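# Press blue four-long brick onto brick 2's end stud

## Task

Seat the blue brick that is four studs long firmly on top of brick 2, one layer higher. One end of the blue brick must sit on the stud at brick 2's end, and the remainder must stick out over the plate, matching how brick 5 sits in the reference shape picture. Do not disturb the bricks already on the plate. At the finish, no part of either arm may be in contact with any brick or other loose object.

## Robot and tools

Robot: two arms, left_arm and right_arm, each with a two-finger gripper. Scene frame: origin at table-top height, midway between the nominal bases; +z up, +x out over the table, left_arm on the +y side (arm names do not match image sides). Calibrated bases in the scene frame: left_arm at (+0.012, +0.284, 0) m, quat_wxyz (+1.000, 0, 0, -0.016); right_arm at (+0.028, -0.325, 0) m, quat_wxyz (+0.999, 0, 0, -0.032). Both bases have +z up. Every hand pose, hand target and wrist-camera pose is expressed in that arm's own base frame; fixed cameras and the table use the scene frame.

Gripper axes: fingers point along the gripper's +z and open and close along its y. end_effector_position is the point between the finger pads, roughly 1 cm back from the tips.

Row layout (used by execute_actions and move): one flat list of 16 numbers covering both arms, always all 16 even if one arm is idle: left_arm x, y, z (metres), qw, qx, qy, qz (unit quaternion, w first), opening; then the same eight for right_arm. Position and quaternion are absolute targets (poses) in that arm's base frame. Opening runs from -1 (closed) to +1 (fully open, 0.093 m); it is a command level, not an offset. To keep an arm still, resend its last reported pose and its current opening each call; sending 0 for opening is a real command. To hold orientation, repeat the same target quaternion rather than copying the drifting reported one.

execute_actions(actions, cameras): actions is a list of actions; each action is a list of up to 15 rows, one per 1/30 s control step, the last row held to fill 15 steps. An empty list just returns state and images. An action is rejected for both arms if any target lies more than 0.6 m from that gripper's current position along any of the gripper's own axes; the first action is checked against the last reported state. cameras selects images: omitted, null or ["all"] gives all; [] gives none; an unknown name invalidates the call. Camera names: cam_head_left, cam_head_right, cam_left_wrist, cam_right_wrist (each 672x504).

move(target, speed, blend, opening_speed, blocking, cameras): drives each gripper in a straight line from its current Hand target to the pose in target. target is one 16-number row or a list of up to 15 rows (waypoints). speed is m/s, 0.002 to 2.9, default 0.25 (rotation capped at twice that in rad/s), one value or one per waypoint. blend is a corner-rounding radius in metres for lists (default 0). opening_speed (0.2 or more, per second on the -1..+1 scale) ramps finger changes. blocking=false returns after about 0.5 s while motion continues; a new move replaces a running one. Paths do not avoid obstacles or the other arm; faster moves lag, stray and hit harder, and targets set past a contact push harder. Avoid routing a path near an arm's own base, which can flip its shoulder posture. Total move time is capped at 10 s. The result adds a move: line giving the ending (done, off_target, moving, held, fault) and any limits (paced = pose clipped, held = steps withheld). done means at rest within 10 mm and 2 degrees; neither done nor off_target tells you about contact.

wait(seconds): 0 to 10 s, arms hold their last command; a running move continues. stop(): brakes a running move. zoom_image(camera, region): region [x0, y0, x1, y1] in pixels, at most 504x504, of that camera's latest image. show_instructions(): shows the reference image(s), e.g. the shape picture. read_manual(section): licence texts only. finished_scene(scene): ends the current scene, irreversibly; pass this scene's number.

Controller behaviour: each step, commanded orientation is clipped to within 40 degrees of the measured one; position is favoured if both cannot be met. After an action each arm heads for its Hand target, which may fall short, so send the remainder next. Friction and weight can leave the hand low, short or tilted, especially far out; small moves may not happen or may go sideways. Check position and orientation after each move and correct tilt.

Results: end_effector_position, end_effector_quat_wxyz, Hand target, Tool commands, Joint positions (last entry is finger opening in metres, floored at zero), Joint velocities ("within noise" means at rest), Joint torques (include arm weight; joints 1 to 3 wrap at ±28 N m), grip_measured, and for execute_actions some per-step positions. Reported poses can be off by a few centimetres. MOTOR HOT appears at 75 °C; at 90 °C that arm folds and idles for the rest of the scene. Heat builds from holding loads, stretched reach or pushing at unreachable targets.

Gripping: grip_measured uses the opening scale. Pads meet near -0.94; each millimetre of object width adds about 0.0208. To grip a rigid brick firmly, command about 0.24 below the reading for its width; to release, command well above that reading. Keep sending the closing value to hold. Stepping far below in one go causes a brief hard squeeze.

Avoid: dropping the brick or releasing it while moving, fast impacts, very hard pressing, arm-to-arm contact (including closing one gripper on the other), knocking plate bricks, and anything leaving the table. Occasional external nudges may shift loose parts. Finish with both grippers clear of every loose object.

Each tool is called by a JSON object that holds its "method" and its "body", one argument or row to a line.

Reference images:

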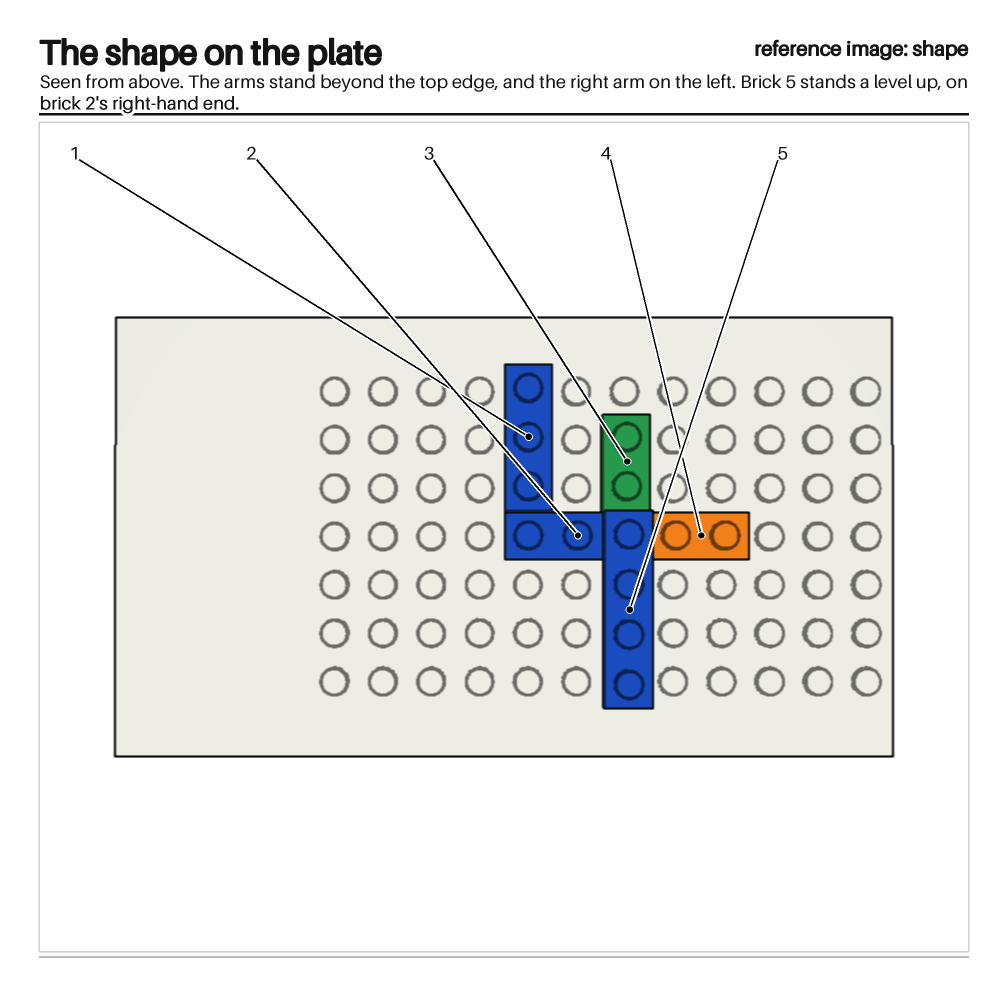

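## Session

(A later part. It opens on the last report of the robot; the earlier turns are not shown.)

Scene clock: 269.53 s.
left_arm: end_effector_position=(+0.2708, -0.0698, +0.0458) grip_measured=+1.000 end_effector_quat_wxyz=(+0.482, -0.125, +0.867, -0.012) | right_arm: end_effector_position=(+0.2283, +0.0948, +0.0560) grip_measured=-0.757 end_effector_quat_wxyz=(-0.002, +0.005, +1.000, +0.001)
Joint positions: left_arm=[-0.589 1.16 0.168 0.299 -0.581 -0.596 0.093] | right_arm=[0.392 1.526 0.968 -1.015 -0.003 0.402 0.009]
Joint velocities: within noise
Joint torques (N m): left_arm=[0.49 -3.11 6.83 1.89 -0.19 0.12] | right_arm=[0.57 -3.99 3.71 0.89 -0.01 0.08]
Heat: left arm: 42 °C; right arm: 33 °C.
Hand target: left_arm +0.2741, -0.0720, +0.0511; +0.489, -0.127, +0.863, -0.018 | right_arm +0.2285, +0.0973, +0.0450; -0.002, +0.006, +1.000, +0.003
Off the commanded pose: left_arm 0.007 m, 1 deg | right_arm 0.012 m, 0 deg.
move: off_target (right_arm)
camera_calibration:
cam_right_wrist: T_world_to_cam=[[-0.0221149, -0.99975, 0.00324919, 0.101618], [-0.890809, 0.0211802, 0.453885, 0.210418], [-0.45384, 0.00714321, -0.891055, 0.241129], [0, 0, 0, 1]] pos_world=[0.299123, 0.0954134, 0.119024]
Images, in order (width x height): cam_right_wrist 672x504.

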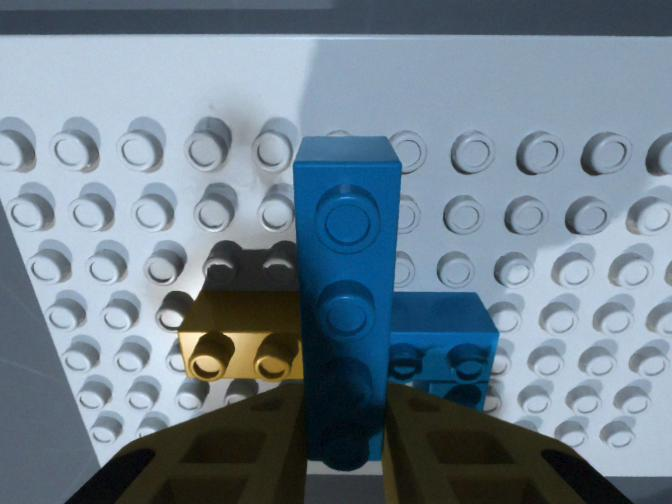

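{"method": "move", "body": {
  "target": [0.2742,-0.0720,0.0512,0.489,-0.127,0.863,-0.018,1.0,0.2308,0.0985,0.0500,-0.002,0.006,0.9998,0.003,-0.92],
  "speed": 0.06,
  "cameras": ["cam_right_wrist"]
}}

{"method": "zoom_image", "body": {
  "camera": "cam_right_wrist",
  "region": [170, 110, 570, 504]
}}

Scene clock: 284.00 s.
left_arm: end_effector_position=(+0.2708, -0.0698, +0.0458) grip_measured=+1.000 end_effector_quat_wxyz=(+0.482, -0.125, +0.867, -0.012) | right_arm: end_effector_position=(+0.2283, +0.0948, +0.0560) grip_measured=-0.757 end_effector_quat_wxyz=(-0.002, +0.005, +1.000, +0.001)
Joint positions: left_arm=[-0.589 1.16 0.168 0.299 -0.581 -0.596 0.093] | right_arm=[0.392 1.526 0.968 -1.015 -0.003 0.402 0.009]
Joint velocities: within noise
Joint torques (N m): left_arm=[0.49 -3.1 6.82 1.89 -0.19 0.12] | right_arm=[0.68 -3.82 5.83 0.65 0.01 0.05]
Heat: left arm: 42 °C; right arm: 33 °C.
Hand target: left_arm +0.2741, -0.0720, +0.0511; +0.489, -0.127, +0.863, -0.018 | right_arm +0.2306, +0.0984, +0.0501; -0.002, +0.006, +1.000, +0.003
Off the commanded pose: left_arm 0.007 m, 1 deg | right_arm 0.007 m, 0 deg.
move: done
camera_calibration:
cam_right_wrist: T_world_to_cam=[[-0.0221149, -0.99975, 0.00324919, 0.101618], [-0.890809, 0.0211802, 0.453885, 0.210418], [-0.45384, 0.00714321, -0.891055, 0.241129], [0, 0, 0, 1]] pos_world=[0.299123, 0.0954134, 0.119024]
Images, in order (width x height): cam_right_wrist 672x504.

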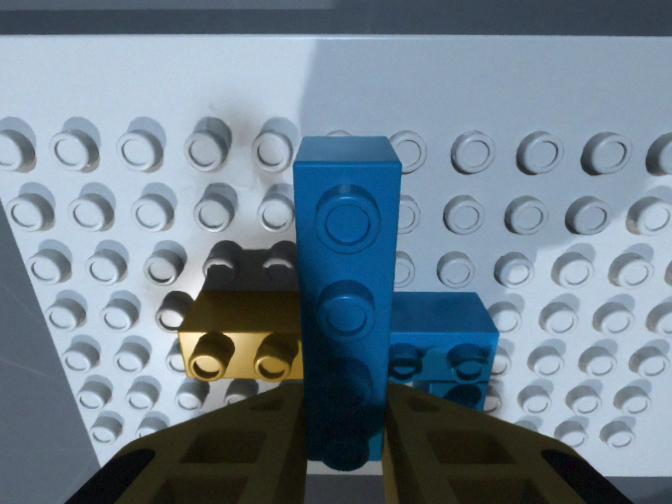

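Scaled by 1.260 from the camera's 672x504 image, which has a finer 960x720 frame.

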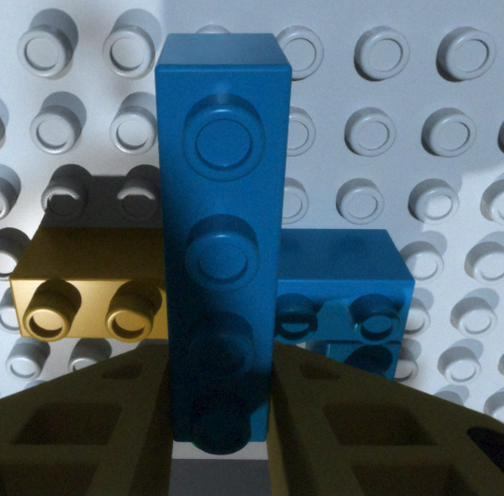

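{"method": "move", "body": {
  "target": [
    [0.2742,-0.0720,0.0512,0.489,-0.127,0.863,-0.018,1.0,0.2320,0.0975,0.0690,0.002,0.006,0.9998,0.003,-0.92],
    [0.2742,-0.0720,0.0512,0.489,-0.127,0.863,-0.018,1.0,0.2316,0.0980,0.0550,-0.001,0.006,0.9998,0.003,-0.92]
  ],
  "speed": 0.06,
  "cameras": ["cam_right_wrist"]
}}

{"method": "zoom_image", "body": {
  "camera": "cam_right_wrist",
  "region": [170, 110, 570, 504]
}}

Scene clock: 299.03 s.
left_arm: end_effector_position=(+0.2708, -0.0698, +0.0458) grip_measured=+1.000 end_effector_quat_wxyz=(+0.482, -0.125, +0.867, -0.012) | right_arm: end_effector_position=(+0.2289, +0.0951, +0.0593) grip_measured=-0.757 end_effector_quat_wxyz=(-0.003, +0.005, +1.000, +0.000)
Joint positions: left_arm=[-0.589 1.16 0.168 0.299 -0.581 -0.596 0.093] | right_arm=[0.392 1.526 0.982 -1.031 -0.003 0.402 0.009]
Joint velocities: within noise
Joint torques (N m): left_arm=[0.5 -3.11 6.82 1.89 -0.19 0.12] | right_arm=[0.62 -4.36 5.76 0.53 -0.01 0.01]
Heat: left arm: 43 °C; right arm: 33 °C.
Hand target: left_arm +0.2741, -0.0720, +0.0511; +0.489, -0.127, +0.863, -0.018 | right_arm +0.2315, +0.0980, +0.0551; -0.001, +0.006, +1.000, +0.003
Off the commanded pose: left_arm 0.007 m, 1 deg | right_arm 0.006 m, 0 deg.
move: done
camera_calibration:
cam_right_wrist: T_world_to_cam=[[-0.0222096, -0.999745, 0.00400251, 0.101759], [-0.889991, 0.0215949, 0.455467, 0.209025], [-0.455437, 0.00655356, -0.890244, 0.244688], [0, 0, 0, 1]] pos_world=[0.29973, 0.0956161, 0.122221]
Images, in order (width x height): cam_right_wrist 672x504.

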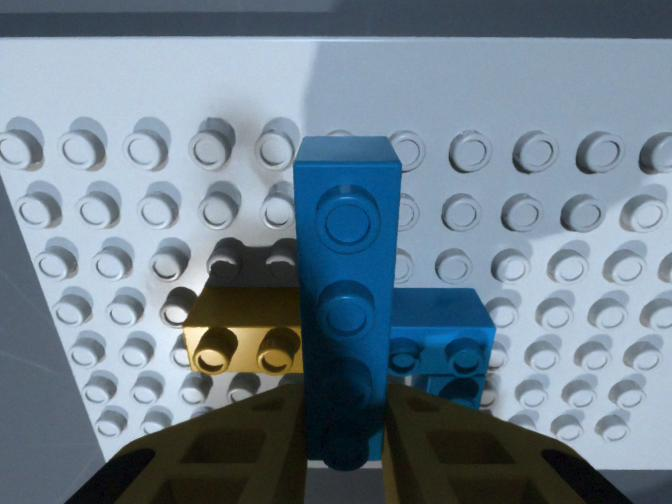

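Scaled by 1.260 from the camera's 672x504 image, which has a finer 960x720 frame.

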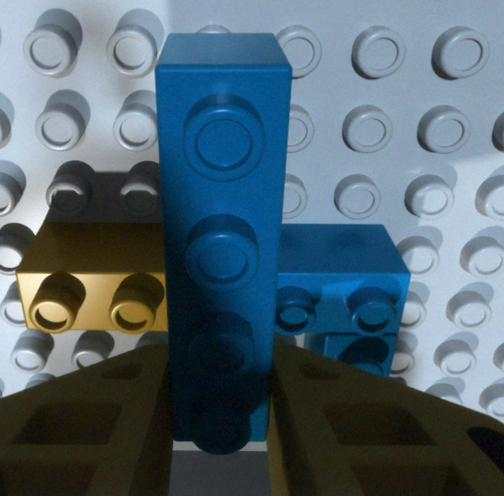

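{"method": "move", "body": {
  "target": [0.2742,-0.0720,0.0512,0.489,-0.127,0.863,-0.018,1.0,0.2325,0.0990,0.0450,-0.001,0.006,0.9998,0.003,-0.92],
  "speed": 0.06,
  "cameras": ["cam_right_wrist"]
}}

{"method": "zoom_image", "body": {
  "camera": "cam_right_wrist",
  "region": [170, 110, 570, 504]
}}

Scene clock: 310.30 s.
left_arm: end_effector_position=(+0.2708, -0.0698, +0.0458) grip_measured=+1.000 end_effector_quat_wxyz=(+0.482, -0.125, +0.867, -0.012) | right_arm: end_effector_position=(+0.2316, +0.0962, +0.0565) grip_measured=-0.757 end_effector_quat_wxyz=(+0.000, +0.005, +1.000, +0.001)
Joint positions: left_arm=[-0.589 1.16 0.168 0.299 -0.581 -0.596 0.093] | right_arm=[0.392 1.537 0.98 -1.014 -0.003 0.402 0.009]
Joint velocities: within noise
Joint torques (N m): left_arm=[0.49 -3.11 6.82 1.89 -0.19 0.11] | right_arm=[0.64 -3.85 3.86 0.85 -0.04 0.11]
Heat: left arm: 43 °C; right arm: 33 °C.
Hand target: left_arm +0.2741, -0.0720, +0.0511; +0.489, -0.127, +0.863, -0.018 | right_arm +0.2320, +0.0988, +0.0455; -0.001, +0.006, +1.000, +0.003
Off the commanded pose: left_arm 0.007 m, 1 deg | right_arm 0.012 m, 0 deg.
move: off_target (right_arm)
camera_calibration:
cam_right_wrist: T_world_to_cam=[[-0.0221921, -0.999751, 0.00212079, 0.103138], [-0.891904, 0.0207564, 0.451748, 0.213451], [-0.45168, 0.00813368, -0.892143, 0.242531], [0, 0, 0, 1]] pos_world=[0.302213, 0.0967089, 0.119728]
Images, in order (width x height): cam_right_wrist 672x504.

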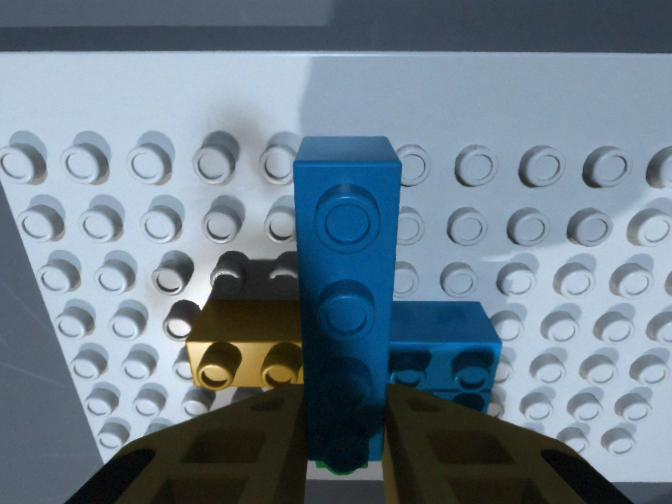

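Scaled by 1.260 from the camera's 672x504 image, which has a finer 960x720 frame.

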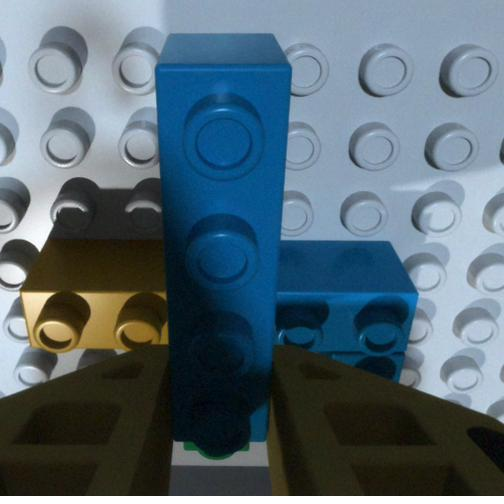

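{"method": "move", "body": {
  "target": [0.2742,-0.0720,0.0512,0.489,-0.127,0.863,-0.018,1.0,0.2285,0.0988,0.0470,-0.001,0.006,0.9998,0.003,-0.92],
  "speed": 0.03,
  "cameras": ["cam_right_wrist"]
}}

{"method": "zoom_image", "body": {
  "camera": "cam_right_wrist",
  "region": [170, 110, 570, 504]
}}

Scene clock: 322.80 s.
left_arm: end_effector_position=(+0.2708, -0.0698, +0.0458) grip_measured=+1.000 end_effector_quat_wxyz=(+0.482, -0.125, +0.867, -0.012) | right_arm: end_effector_position=(+0.2312, +0.0967, +0.0563) grip_measured=-0.757 end_effector_quat_wxyz=(+0.000, +0.005, +1.000, +0.000)
Joint positions: left_arm=[-0.589 1.16 0.168 0.299 -0.581 -0.596 0.093] | right_arm=[0.395 1.537 0.98 -1.014 -0.001 0.406 0.009]
Joint velocities: within noise
Joint torques (N m): left_arm=[0.5 -3.1 6.82 1.89 -0.19 0.12] | right_arm=[0.92 -5.38 3.03 0.74 -0.04 0.07]
Heat: left arm: 43 °C; right arm: 33 °C.
Hand target: left_arm +0.2741, -0.0720, +0.0511; +0.489, -0.127, +0.863, -0.018 | right_arm +0.2283, +0.0987, +0.0474; -0.001, +0.006, +1.000, +0.003
Off the commanded pose: left_arm 0.007 m, 1 deg | right_arm 0.010 m, 0 deg.
move: done
camera_calibration:
cam_right_wrist: T_world_to_cam=[[-0.0225822, -0.999738, 0.00385974, 0.103544], [-0.891848, 0.0218895, 0.451805, 0.213041], [-0.451771, 0.00676044, -0.892108, 0.242325], [0, 0, 0, 1]] pos_world=[0.301814, 0.0972154, 0.119527]
Images, in order (width x height): cam_right_wrist 672x504.

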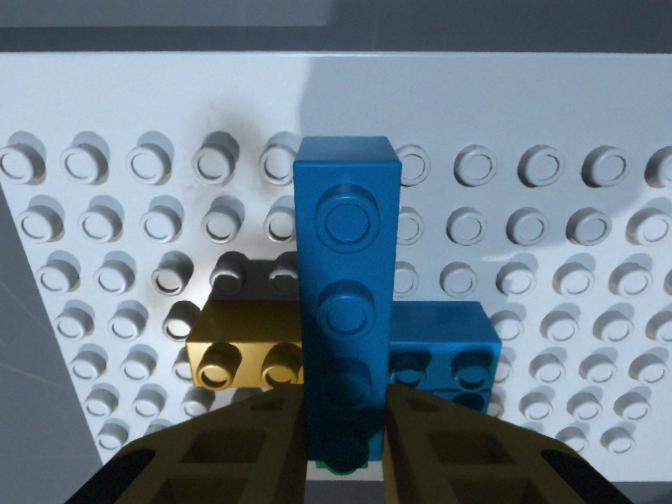

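Scaled by 1.260 from the camera's 672x504 image, which has a finer 960x720 frame.

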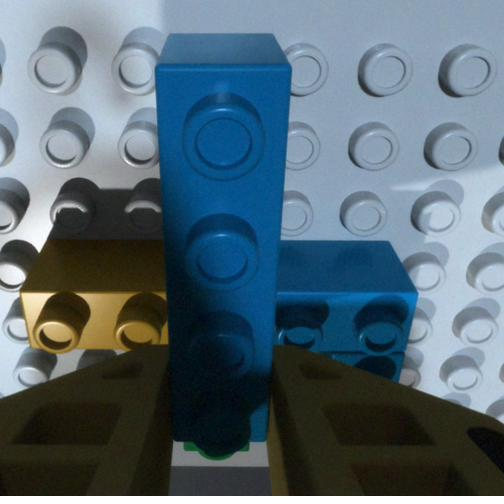

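{"method": "move", "body": {
  "target": [
    [0.2742,-0.0720,0.0512,0.489,-0.127,0.863,-0.018,1.0,0.2295,0.0980,0.0680,0.001,0.006,0.9998,0.003,-0.92],
    [0.2742,-0.0720,0.0512,0.489,-0.127,0.863,-0.018,1.0,0.2300,0.0978,0.0540,-0.001,0.006,0.9998,0.003,-0.92]
  ],
  "speed": 0.06,
  "cameras": ["cam_right_wrist"]
}}

{"method": "zoom_image", "body": {
  "camera": "cam_right_wrist",
  "region": [170, 110, 570, 504]
}}

Scene clock: 340.70 s.
left_arm: end_effector_position=(+0.2708, -0.0698, +0.0458) grip_measured=+1.000 end_effector_quat_wxyz=(+0.482, -0.125, +0.867, -0.012) | right_arm: end_effector_position=(+0.2287, +0.0956, +0.0571) grip_measured=-0.757 end_effector_quat_wxyz=(-0.005, +0.006, +1.000, -0.001)
Joint positions: left_arm=[-0.589 1.16 0.168 0.299 -0.581 -0.596 0.093] | right_arm=[0.395 1.534 0.98 -1.026 -0.001 0.407 0.009]
Joint velocities: within noise
Joint torques (N m): left_arm=[0.5 -3.1 6.83 1.89 -0.19 0.12] | right_arm=[0.39 -5.61 5.22 0.57 -0.05 0.01]
Heat: left arm: 43 °C; right arm: 32 °C.
Hand target: left_arm +0.2741, -0.0720, +0.0511; +0.489, -0.127, +0.863, -0.018 | right_arm +0.2299, +0.0977, +0.0541; -0.001, +0.006, +1.000, +0.003
Off the commanded pose: left_arm 0.007 m, 1 deg | right_arm 0.004 m, 1 deg.
move: done
camera_calibration:
cam_right_wrist: T_world_to_cam=[[-0.0233098, -0.999696, 0.00797259, 0.102337], [-0.88807, 0.024368, 0.459062, 0.209028], [-0.459117, 0.00362043, -0.888368, 0.243578], [0, 0, 0, 1]] pos_world=[0.299847, 0.09633, 0.119614]
Images, in order (width x height): cam_right_wrist 672x504.

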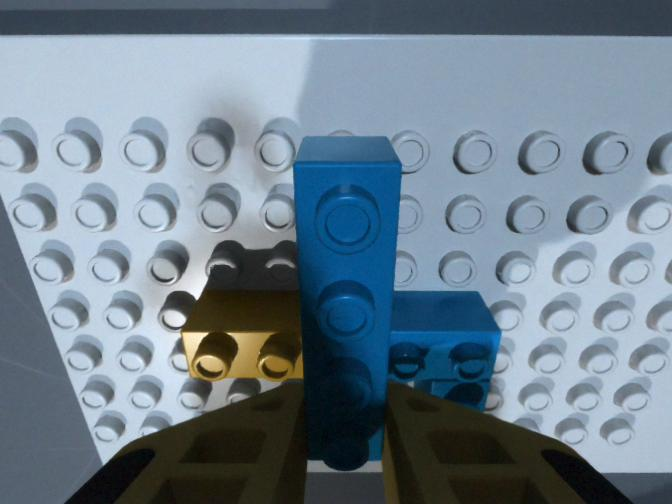

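Scaled by 1.260 from the camera's 672x504 image, which has a finer 960x720 frame.

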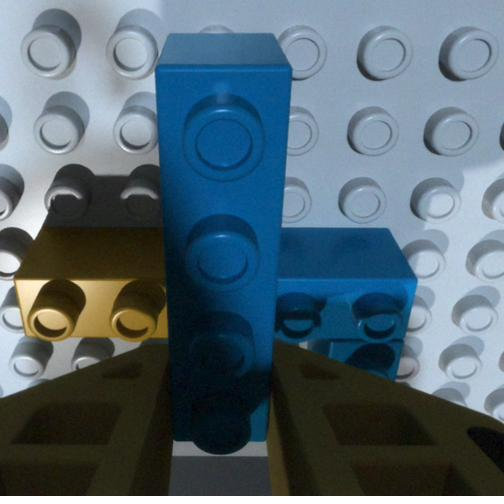

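{"method": "move", "body": {
  "target": [0.2742,-0.0720,0.0512,0.489,-0.127,0.863,-0.018,1.0,0.2312,0.0982,0.0450,0.001,0.006,0.9998,0.003,-0.92],
  "speed": 0.05,
  "cameras": ["cam_right_wrist"]
}}

{"method": "zoom_image", "body": {
  "camera": "cam_right_wrist",
  "region": [170, 110, 570, 504]
}}

Scene clock: 349.73 s.
left_arm: end_effector_position=(+0.2708, -0.0698, +0.0458) grip_measured=+1.000 end_effector_quat_wxyz=(+0.482, -0.125, +0.867, -0.012) | right_arm: end_effector_position=(+0.2291, +0.0960, +0.0528) grip_measured=-0.757 end_effector_quat_wxyz=(-0.001, +0.006, +1.000, +0.001)
Joint positions: left_arm=[-0.589 1.16 0.168 0.299 -0.581 -0.596 0.093] | right_arm=[0.395 1.534 0.963 -1.001 -0.002 0.407 0.009]
Joint velocities: within noise
Joint torques (N m): left_arm=[0.5 -3.1 6.82 1.89 -0.19 0.12] | right_arm=[0.38 -4.34 4.53 0.75 -0.02 -0.03]
Heat: left arm: 43 °C; right arm: 32 °C.
Hand target: left_arm +0.2741, -0.0720, +0.0511; +0.489, -0.127, +0.863, -0.018 | right_arm +0.2309, +0.0981, +0.0453; +0.001, +0.006, +1.000, +0.003
Off the commanded pose: left_arm 0.007 m, 1 deg | right_arm 0.008 m, 0 deg.
move: done
camera_calibration:
cam_right_wrist: T_world_to_cam=[[-0.023377, -0.99972, 0.0036074, 0.102977], [-0.89122, 0.0224745, 0.453014, 0.212523], [-0.452969, 0.00737513, -0.891496, 0.238445], [0, 0, 0, 1]] pos_world=[0.29982, 0.0964131, 0.115925]
Images, in order (width x height): cam_right_wrist 672x504.

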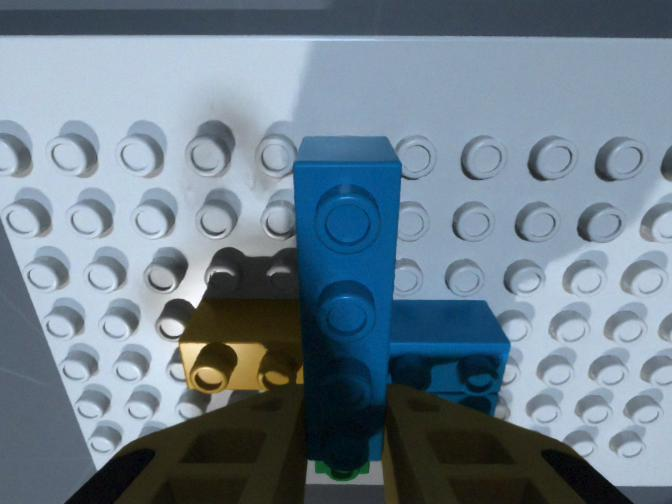

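Scaled by 1.260 from the camera's 672x504 image, which has a finer 960x720 frame.

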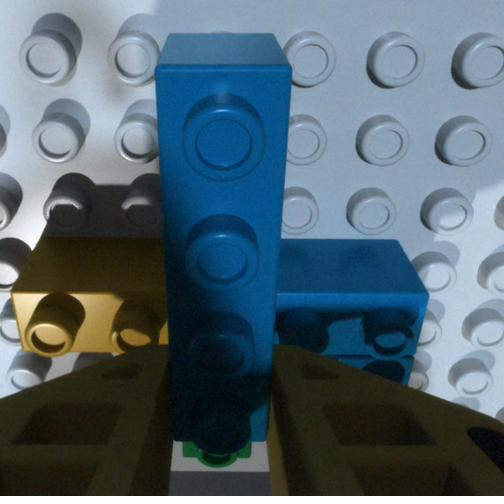

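{"method": "move", "body": {
  "target": [
    [0.2742,-0.0720,0.0512,0.489,-0.127,0.863,-0.018,1.0,0.2312,0.0980,0.034,-0.002,0.006,0.9998,0.003,-0.92],
    [0.2742,-0.0720,0.0512,0.489,-0.127,0.863,-0.018,1.0,0.2325,0.0980,0.020,-0.003,0.006,0.9998,0.003,-0.92],
    [0.2742,-0.0720,0.0512,0.489,-0.127,0.863,-0.018,1.0,0.2350,0.0980,0.004,-0.005,0.006,0.9998,0.003,-0.92]
  ],
  "speed": 0.05,
  "cameras": ["cam_right_wrist"]
}}

Scene clock: 359.60 s.
left_arm: end_effector_position=(+0.2708, -0.0698, +0.0458) grip_measured=+1.000 end_effector_quat_wxyz=(+0.482, -0.125, +0.867, -0.012) | right_arm: end_effector_position=(+0.2265, +0.0944, +0.0470) grip_measured=-0.758 end_effector_quat_wxyz=(-0.003, +0.007, +1.000, +0.000)
Joint positions: left_arm=[-0.589 1.16 0.168 0.299 -0.581 -0.596 0.093] | right_arm=[0.393 1.534 0.938 -0.98 -0.002 0.407 0.009]
Joint velocities: within noise
Joint torques (N m): left_arm=[0.5 -3.1 6.82 1.89 -0.19 0.12] | right_arm=[-0.31 1.99 -1.02 1.84 -0.08 -0.08]
Heat: left arm: 43 °C; right arm: 32 °C.
Hand target: left_arm +0.2741, -0.0720, +0.0511; +0.489, -0.127, +0.863, -0.018 | right_arm +0.2291, +0.0956, +0.0108; -0.007, +0.006, +1.000, +0.002
Off the commanded pose: left_arm 0.007 m, 1 deg | right_arm 0.044 m, 0 deg.
move: off_target (right_arm)
camera_calibration:
cam_right_wrist: T_world_to_cam=[[-0.0252202, -0.999669, 0.005138, 0.101721], [-0.889597, 0.0247874, 0.456074, 0.212114], [-0.45605, 0.00693153, -0.889927, 0.232808], [0, 0, 0, 1]] pos_world=[0.297434, 0.0948163, 0.10992]
Images, in order (width x height): cam_right_wrist 672x504.

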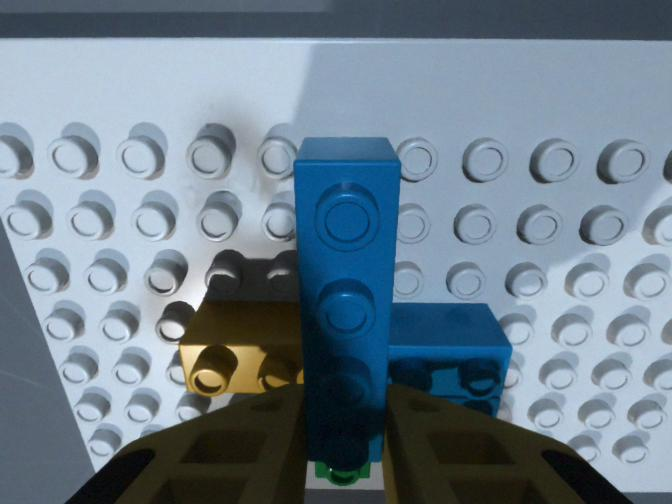

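{"method": "move", "body": {
  "target": [0.2742,-0.0720,0.0512,0.489,-0.127,0.863,-0.018,1.0,0.2360,0.0985,0.004,-0.001,0.006,0.9998,0.003,-0.92],
  "speed": 0.05,
  "cameras": ["cam_right_wrist"]
}}

{"method": "move", "body": {
  "target": [0.2742,-0.0720,0.0512,0.489,-0.127,0.863,-0.018,1.0,0.2300,0.0960,0.0515,-0.003,0.006,0.9998,0.003,-0.92],
  "speed": 0.1,
  "cameras": ["cam_right_wrist"]
}}

Scene clock: 368.17 s.
left_arm: end_effector_position=(+0.2708, -0.0698, +0.0458) grip_measured=+1.000 end_effector_quat_wxyz=(+0.482, -0.125, +0.867, -0.012) | right_arm: end_effector_position=(+0.2266, +0.0944, +0.0470) grip_measured=-0.758 end_effector_quat_wxyz=(-0.002, +0.007, +1.000, +0.000)
Joint positions: left_arm=[-0.589 1.16 0.168 0.299 -0.581 -0.596 0.093] | right_arm=[0.393 1.532 0.936 -0.978 -0.002 0.407 0.009]
Joint velocities: within noise
Joint torques (N m): left_arm=[0.5 -3.1 6.83 1.89 -0.19 0.12] | right_arm=[0.05 1.92 -1.14 1.93 0 -0.02]
Heat: left arm: 43 °C; right arm: 32 °C.
Hand target: left_arm +0.2741, -0.0720, +0.0511; +0.489, -0.127, +0.863, -0.018 | right_arm +0.2300, +0.0960, +0.0109; -0.004, +0.006, +1.000, +0.002
Off the commanded pose: left_arm 0.007 m, 1 deg | right_arm 0.044 m, 0 deg.
move: off_target (right_arm)
camera_calibration:
cam_right_wrist: T_world_to_cam=[[-0.0252603, -0.999673, 0.00409203, 0.101742], [-0.890718, 0.0243652, 0.453904, 0.212584], [-0.453855, 0.00782089, -0.891041, 0.232237], [0, 0, 0, 1]] pos_world=[0.297324, 0.0947123, 0.110024]
Images, in order (width x height): cam_right_wrist 672x504.

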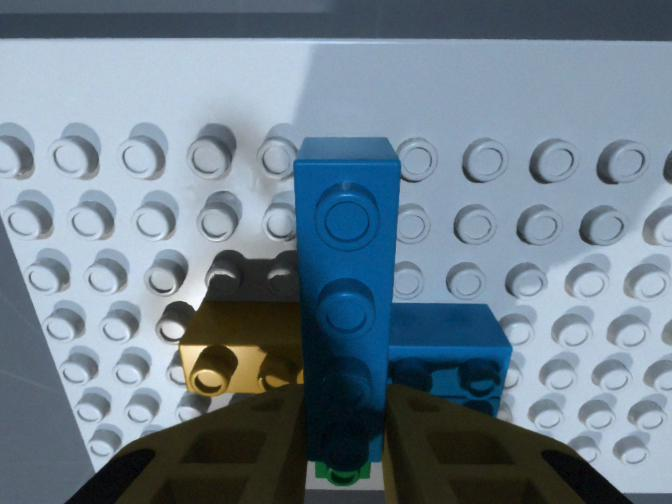

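Scene clock: 368.87 s.
left_arm: end_effector_position=(+0.2708, -0.0698, +0.0458) grip_measured=+1.000 end_effector_quat_wxyz=(+0.482, -0.125, +0.867, -0.012) | right_arm: end_effector_position=(+0.2289, +0.0954, +0.0521) grip_measured=-0.758 end_effector_quat_wxyz=(+0.005, +0.007, +1.000, +0.003)
Joint positions: left_arm=[-0.589 1.16 0.168 0.299 -0.581 -0.596 0.093] | right_arm=[0.393 1.521 0.947 -0.985 -0.002 0.407 0.009]
Joint velocities: within noise
Joint torques (N m): left_arm=[0.5 -3.1 6.82 1.89 -0.19 0.12] | right_arm=[-0.16 -4.01 7.79 0.33 0.04 -0.04]
Heat: left arm: 43 °C; right arm: 32 °C.
Hand target: left_arm +0.2741, -0.0720, +0.0511; +0.489, -0.127, +0.863, -0.018 | right_arm +0.2300, +0.0961, +0.0515; -0.003, +0.006, +1.000, +0.003
Off the commanded pose: left_arm 0.007 m, 1 deg | right_arm 0.001 m, 1 deg.
move: done
camera_calibration:
cam_right_wrist: T_world_to_cam=[[-0.0252348, -0.99968, -0.00179049, 0.103109], [-0.89671, 0.0218438, 0.44208, 0.214616], [-0.441899, 0.0127614, -0.896974, 0.234941], [0, 0, 0, 1]] pos_world=[0.29887, 0.0953899, 0.116043]
Images, in order (width x height): cam_right_wrist 672x504.

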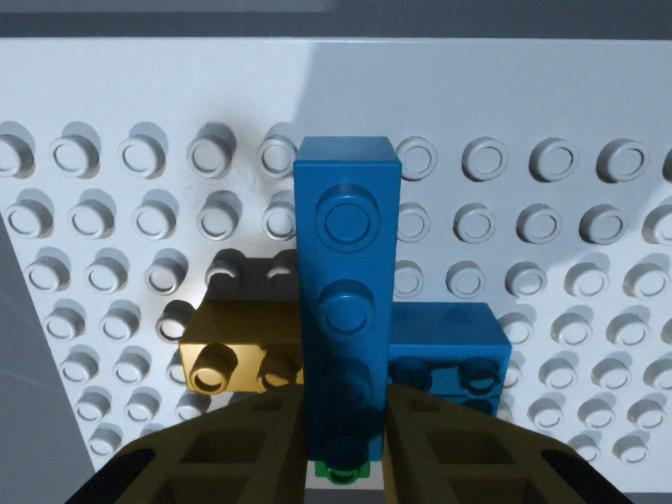

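{"method": "move", "body": {
  "target": [
    [0.2742,-0.0720,0.0512,0.489,-0.127,0.863,-0.018,1.0,0.2300,0.0960,0.0515,-0.003,0.006,0.9998,0.003,-0.5],
    [0.2742,-0.0720,0.0512,0.489,-0.127,0.863,-0.018,1.0,0.2305,0.0960,0.0760,0.000,0.006,0.9998,0.003,-0.45],
    [0.2742,-0.0720,0.0512,0.489,-0.127,0.863,-0.018,1.0,0.2340,0.0960,0.125,0.004,0.006,0.9998,0.003,-0.45]
  ],
  "speed": [0.05,0.05,0.1],
  "opening_speed": 0.6,
  "cameras": ["cam_right_wrist","cam_head_right"]
}}

{"method": "zoom_image", "body": {
  "camera": "cam_right_wrist",
  "region": [200, 90, 500, 390]
}}

Scene clock: 383.60 s.
left_arm: end_effector_position=(+0.2708, -0.0698, +0.0458) grip_measured=+1.000 end_effector_quat_wxyz=(+0.482, -0.125, +0.867, -0.012) | right_arm: end_effector_position=(+0.2309, +0.0962, +0.1138) grip_measured=-0.452 end_effector_quat_wxyz=(-0.009, +0.007, +1.000, -0.003)
Joint positions: left_arm=[-0.589 1.16 0.168 0.299 -0.581 -0.596 0.093] | right_arm=[0.393 1.507 1.185 -1.266 -0.002 0.406 0.024]
Joint velocities: within noise
Joint torques (N m): left_arm=[0.5 -3.1 6.82 1.89 -0.19 0.12] | right_arm=[-0.29 -7.6 8.88 0.22 0.04 -0.07]
Heat: left arm: 43 °C; right arm: 33 °C.
Hand target: left_arm +0.2741, -0.0720, +0.0511; +0.489, -0.127, +0.863, -0.018 | right_arm +0.2338, +0.0960, +0.1248; +0.004, +0.006, +1.000, +0.003
Off the commanded pose: left_arm 0.007 m, 1 deg | right_arm 0.012 m, 2 deg.
move: off_target (right_arm); target 2's new opening was sent with right_arm's hand 0.013 m and 2 deg from that target
camera_calibration:
cam_right_wrist: T_world_to_cam=[[-0.0247647, -0.999638, 0.0104928, 0.102552], [-0.884067, 0.0267992, 0.466592, 0.182924], [-0.466704, 0.00227863, -0.884411, 0.296387], [0, 0, 0, 1]] pos_world=[0.302582, 0.0969371, 0.175701]
Images, in order (width x height): cam_head_right 672x504, cam_right_wrist 672x504.

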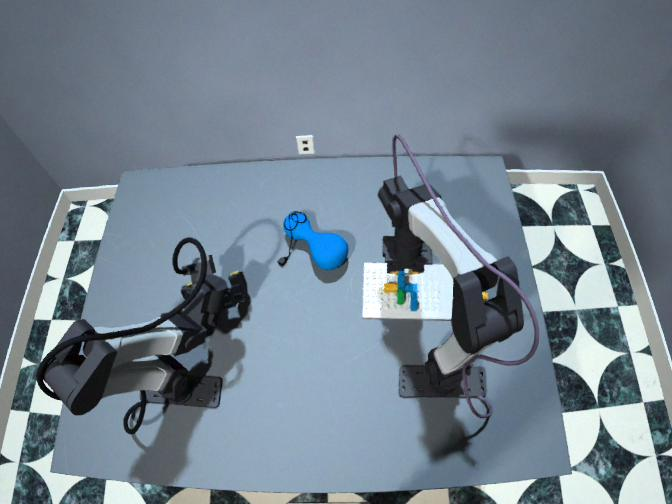

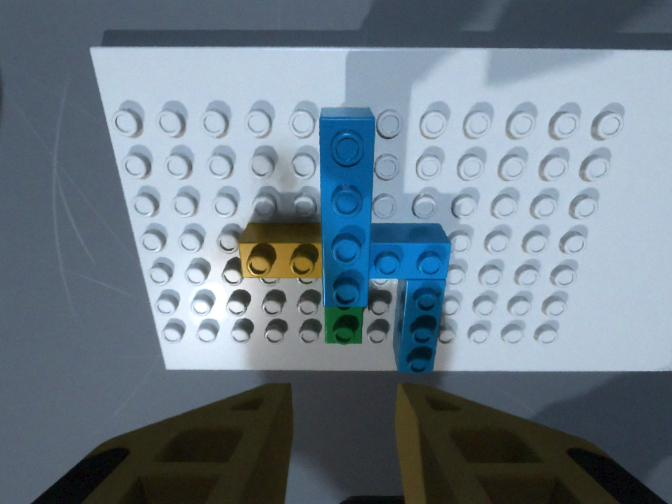

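Scaled by 1.680 from the camera's 672x504 image, which has a finer 960x720 frame.

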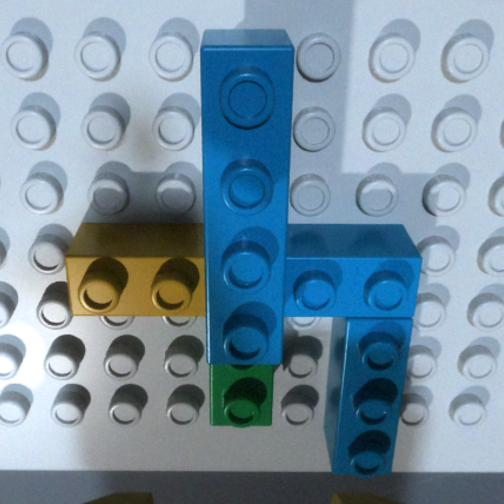

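Looks identical to scene 2's solved state.

{"method": "finished_scene", "body": {
  "scene": 3
}}

The scene is finished: the task was done.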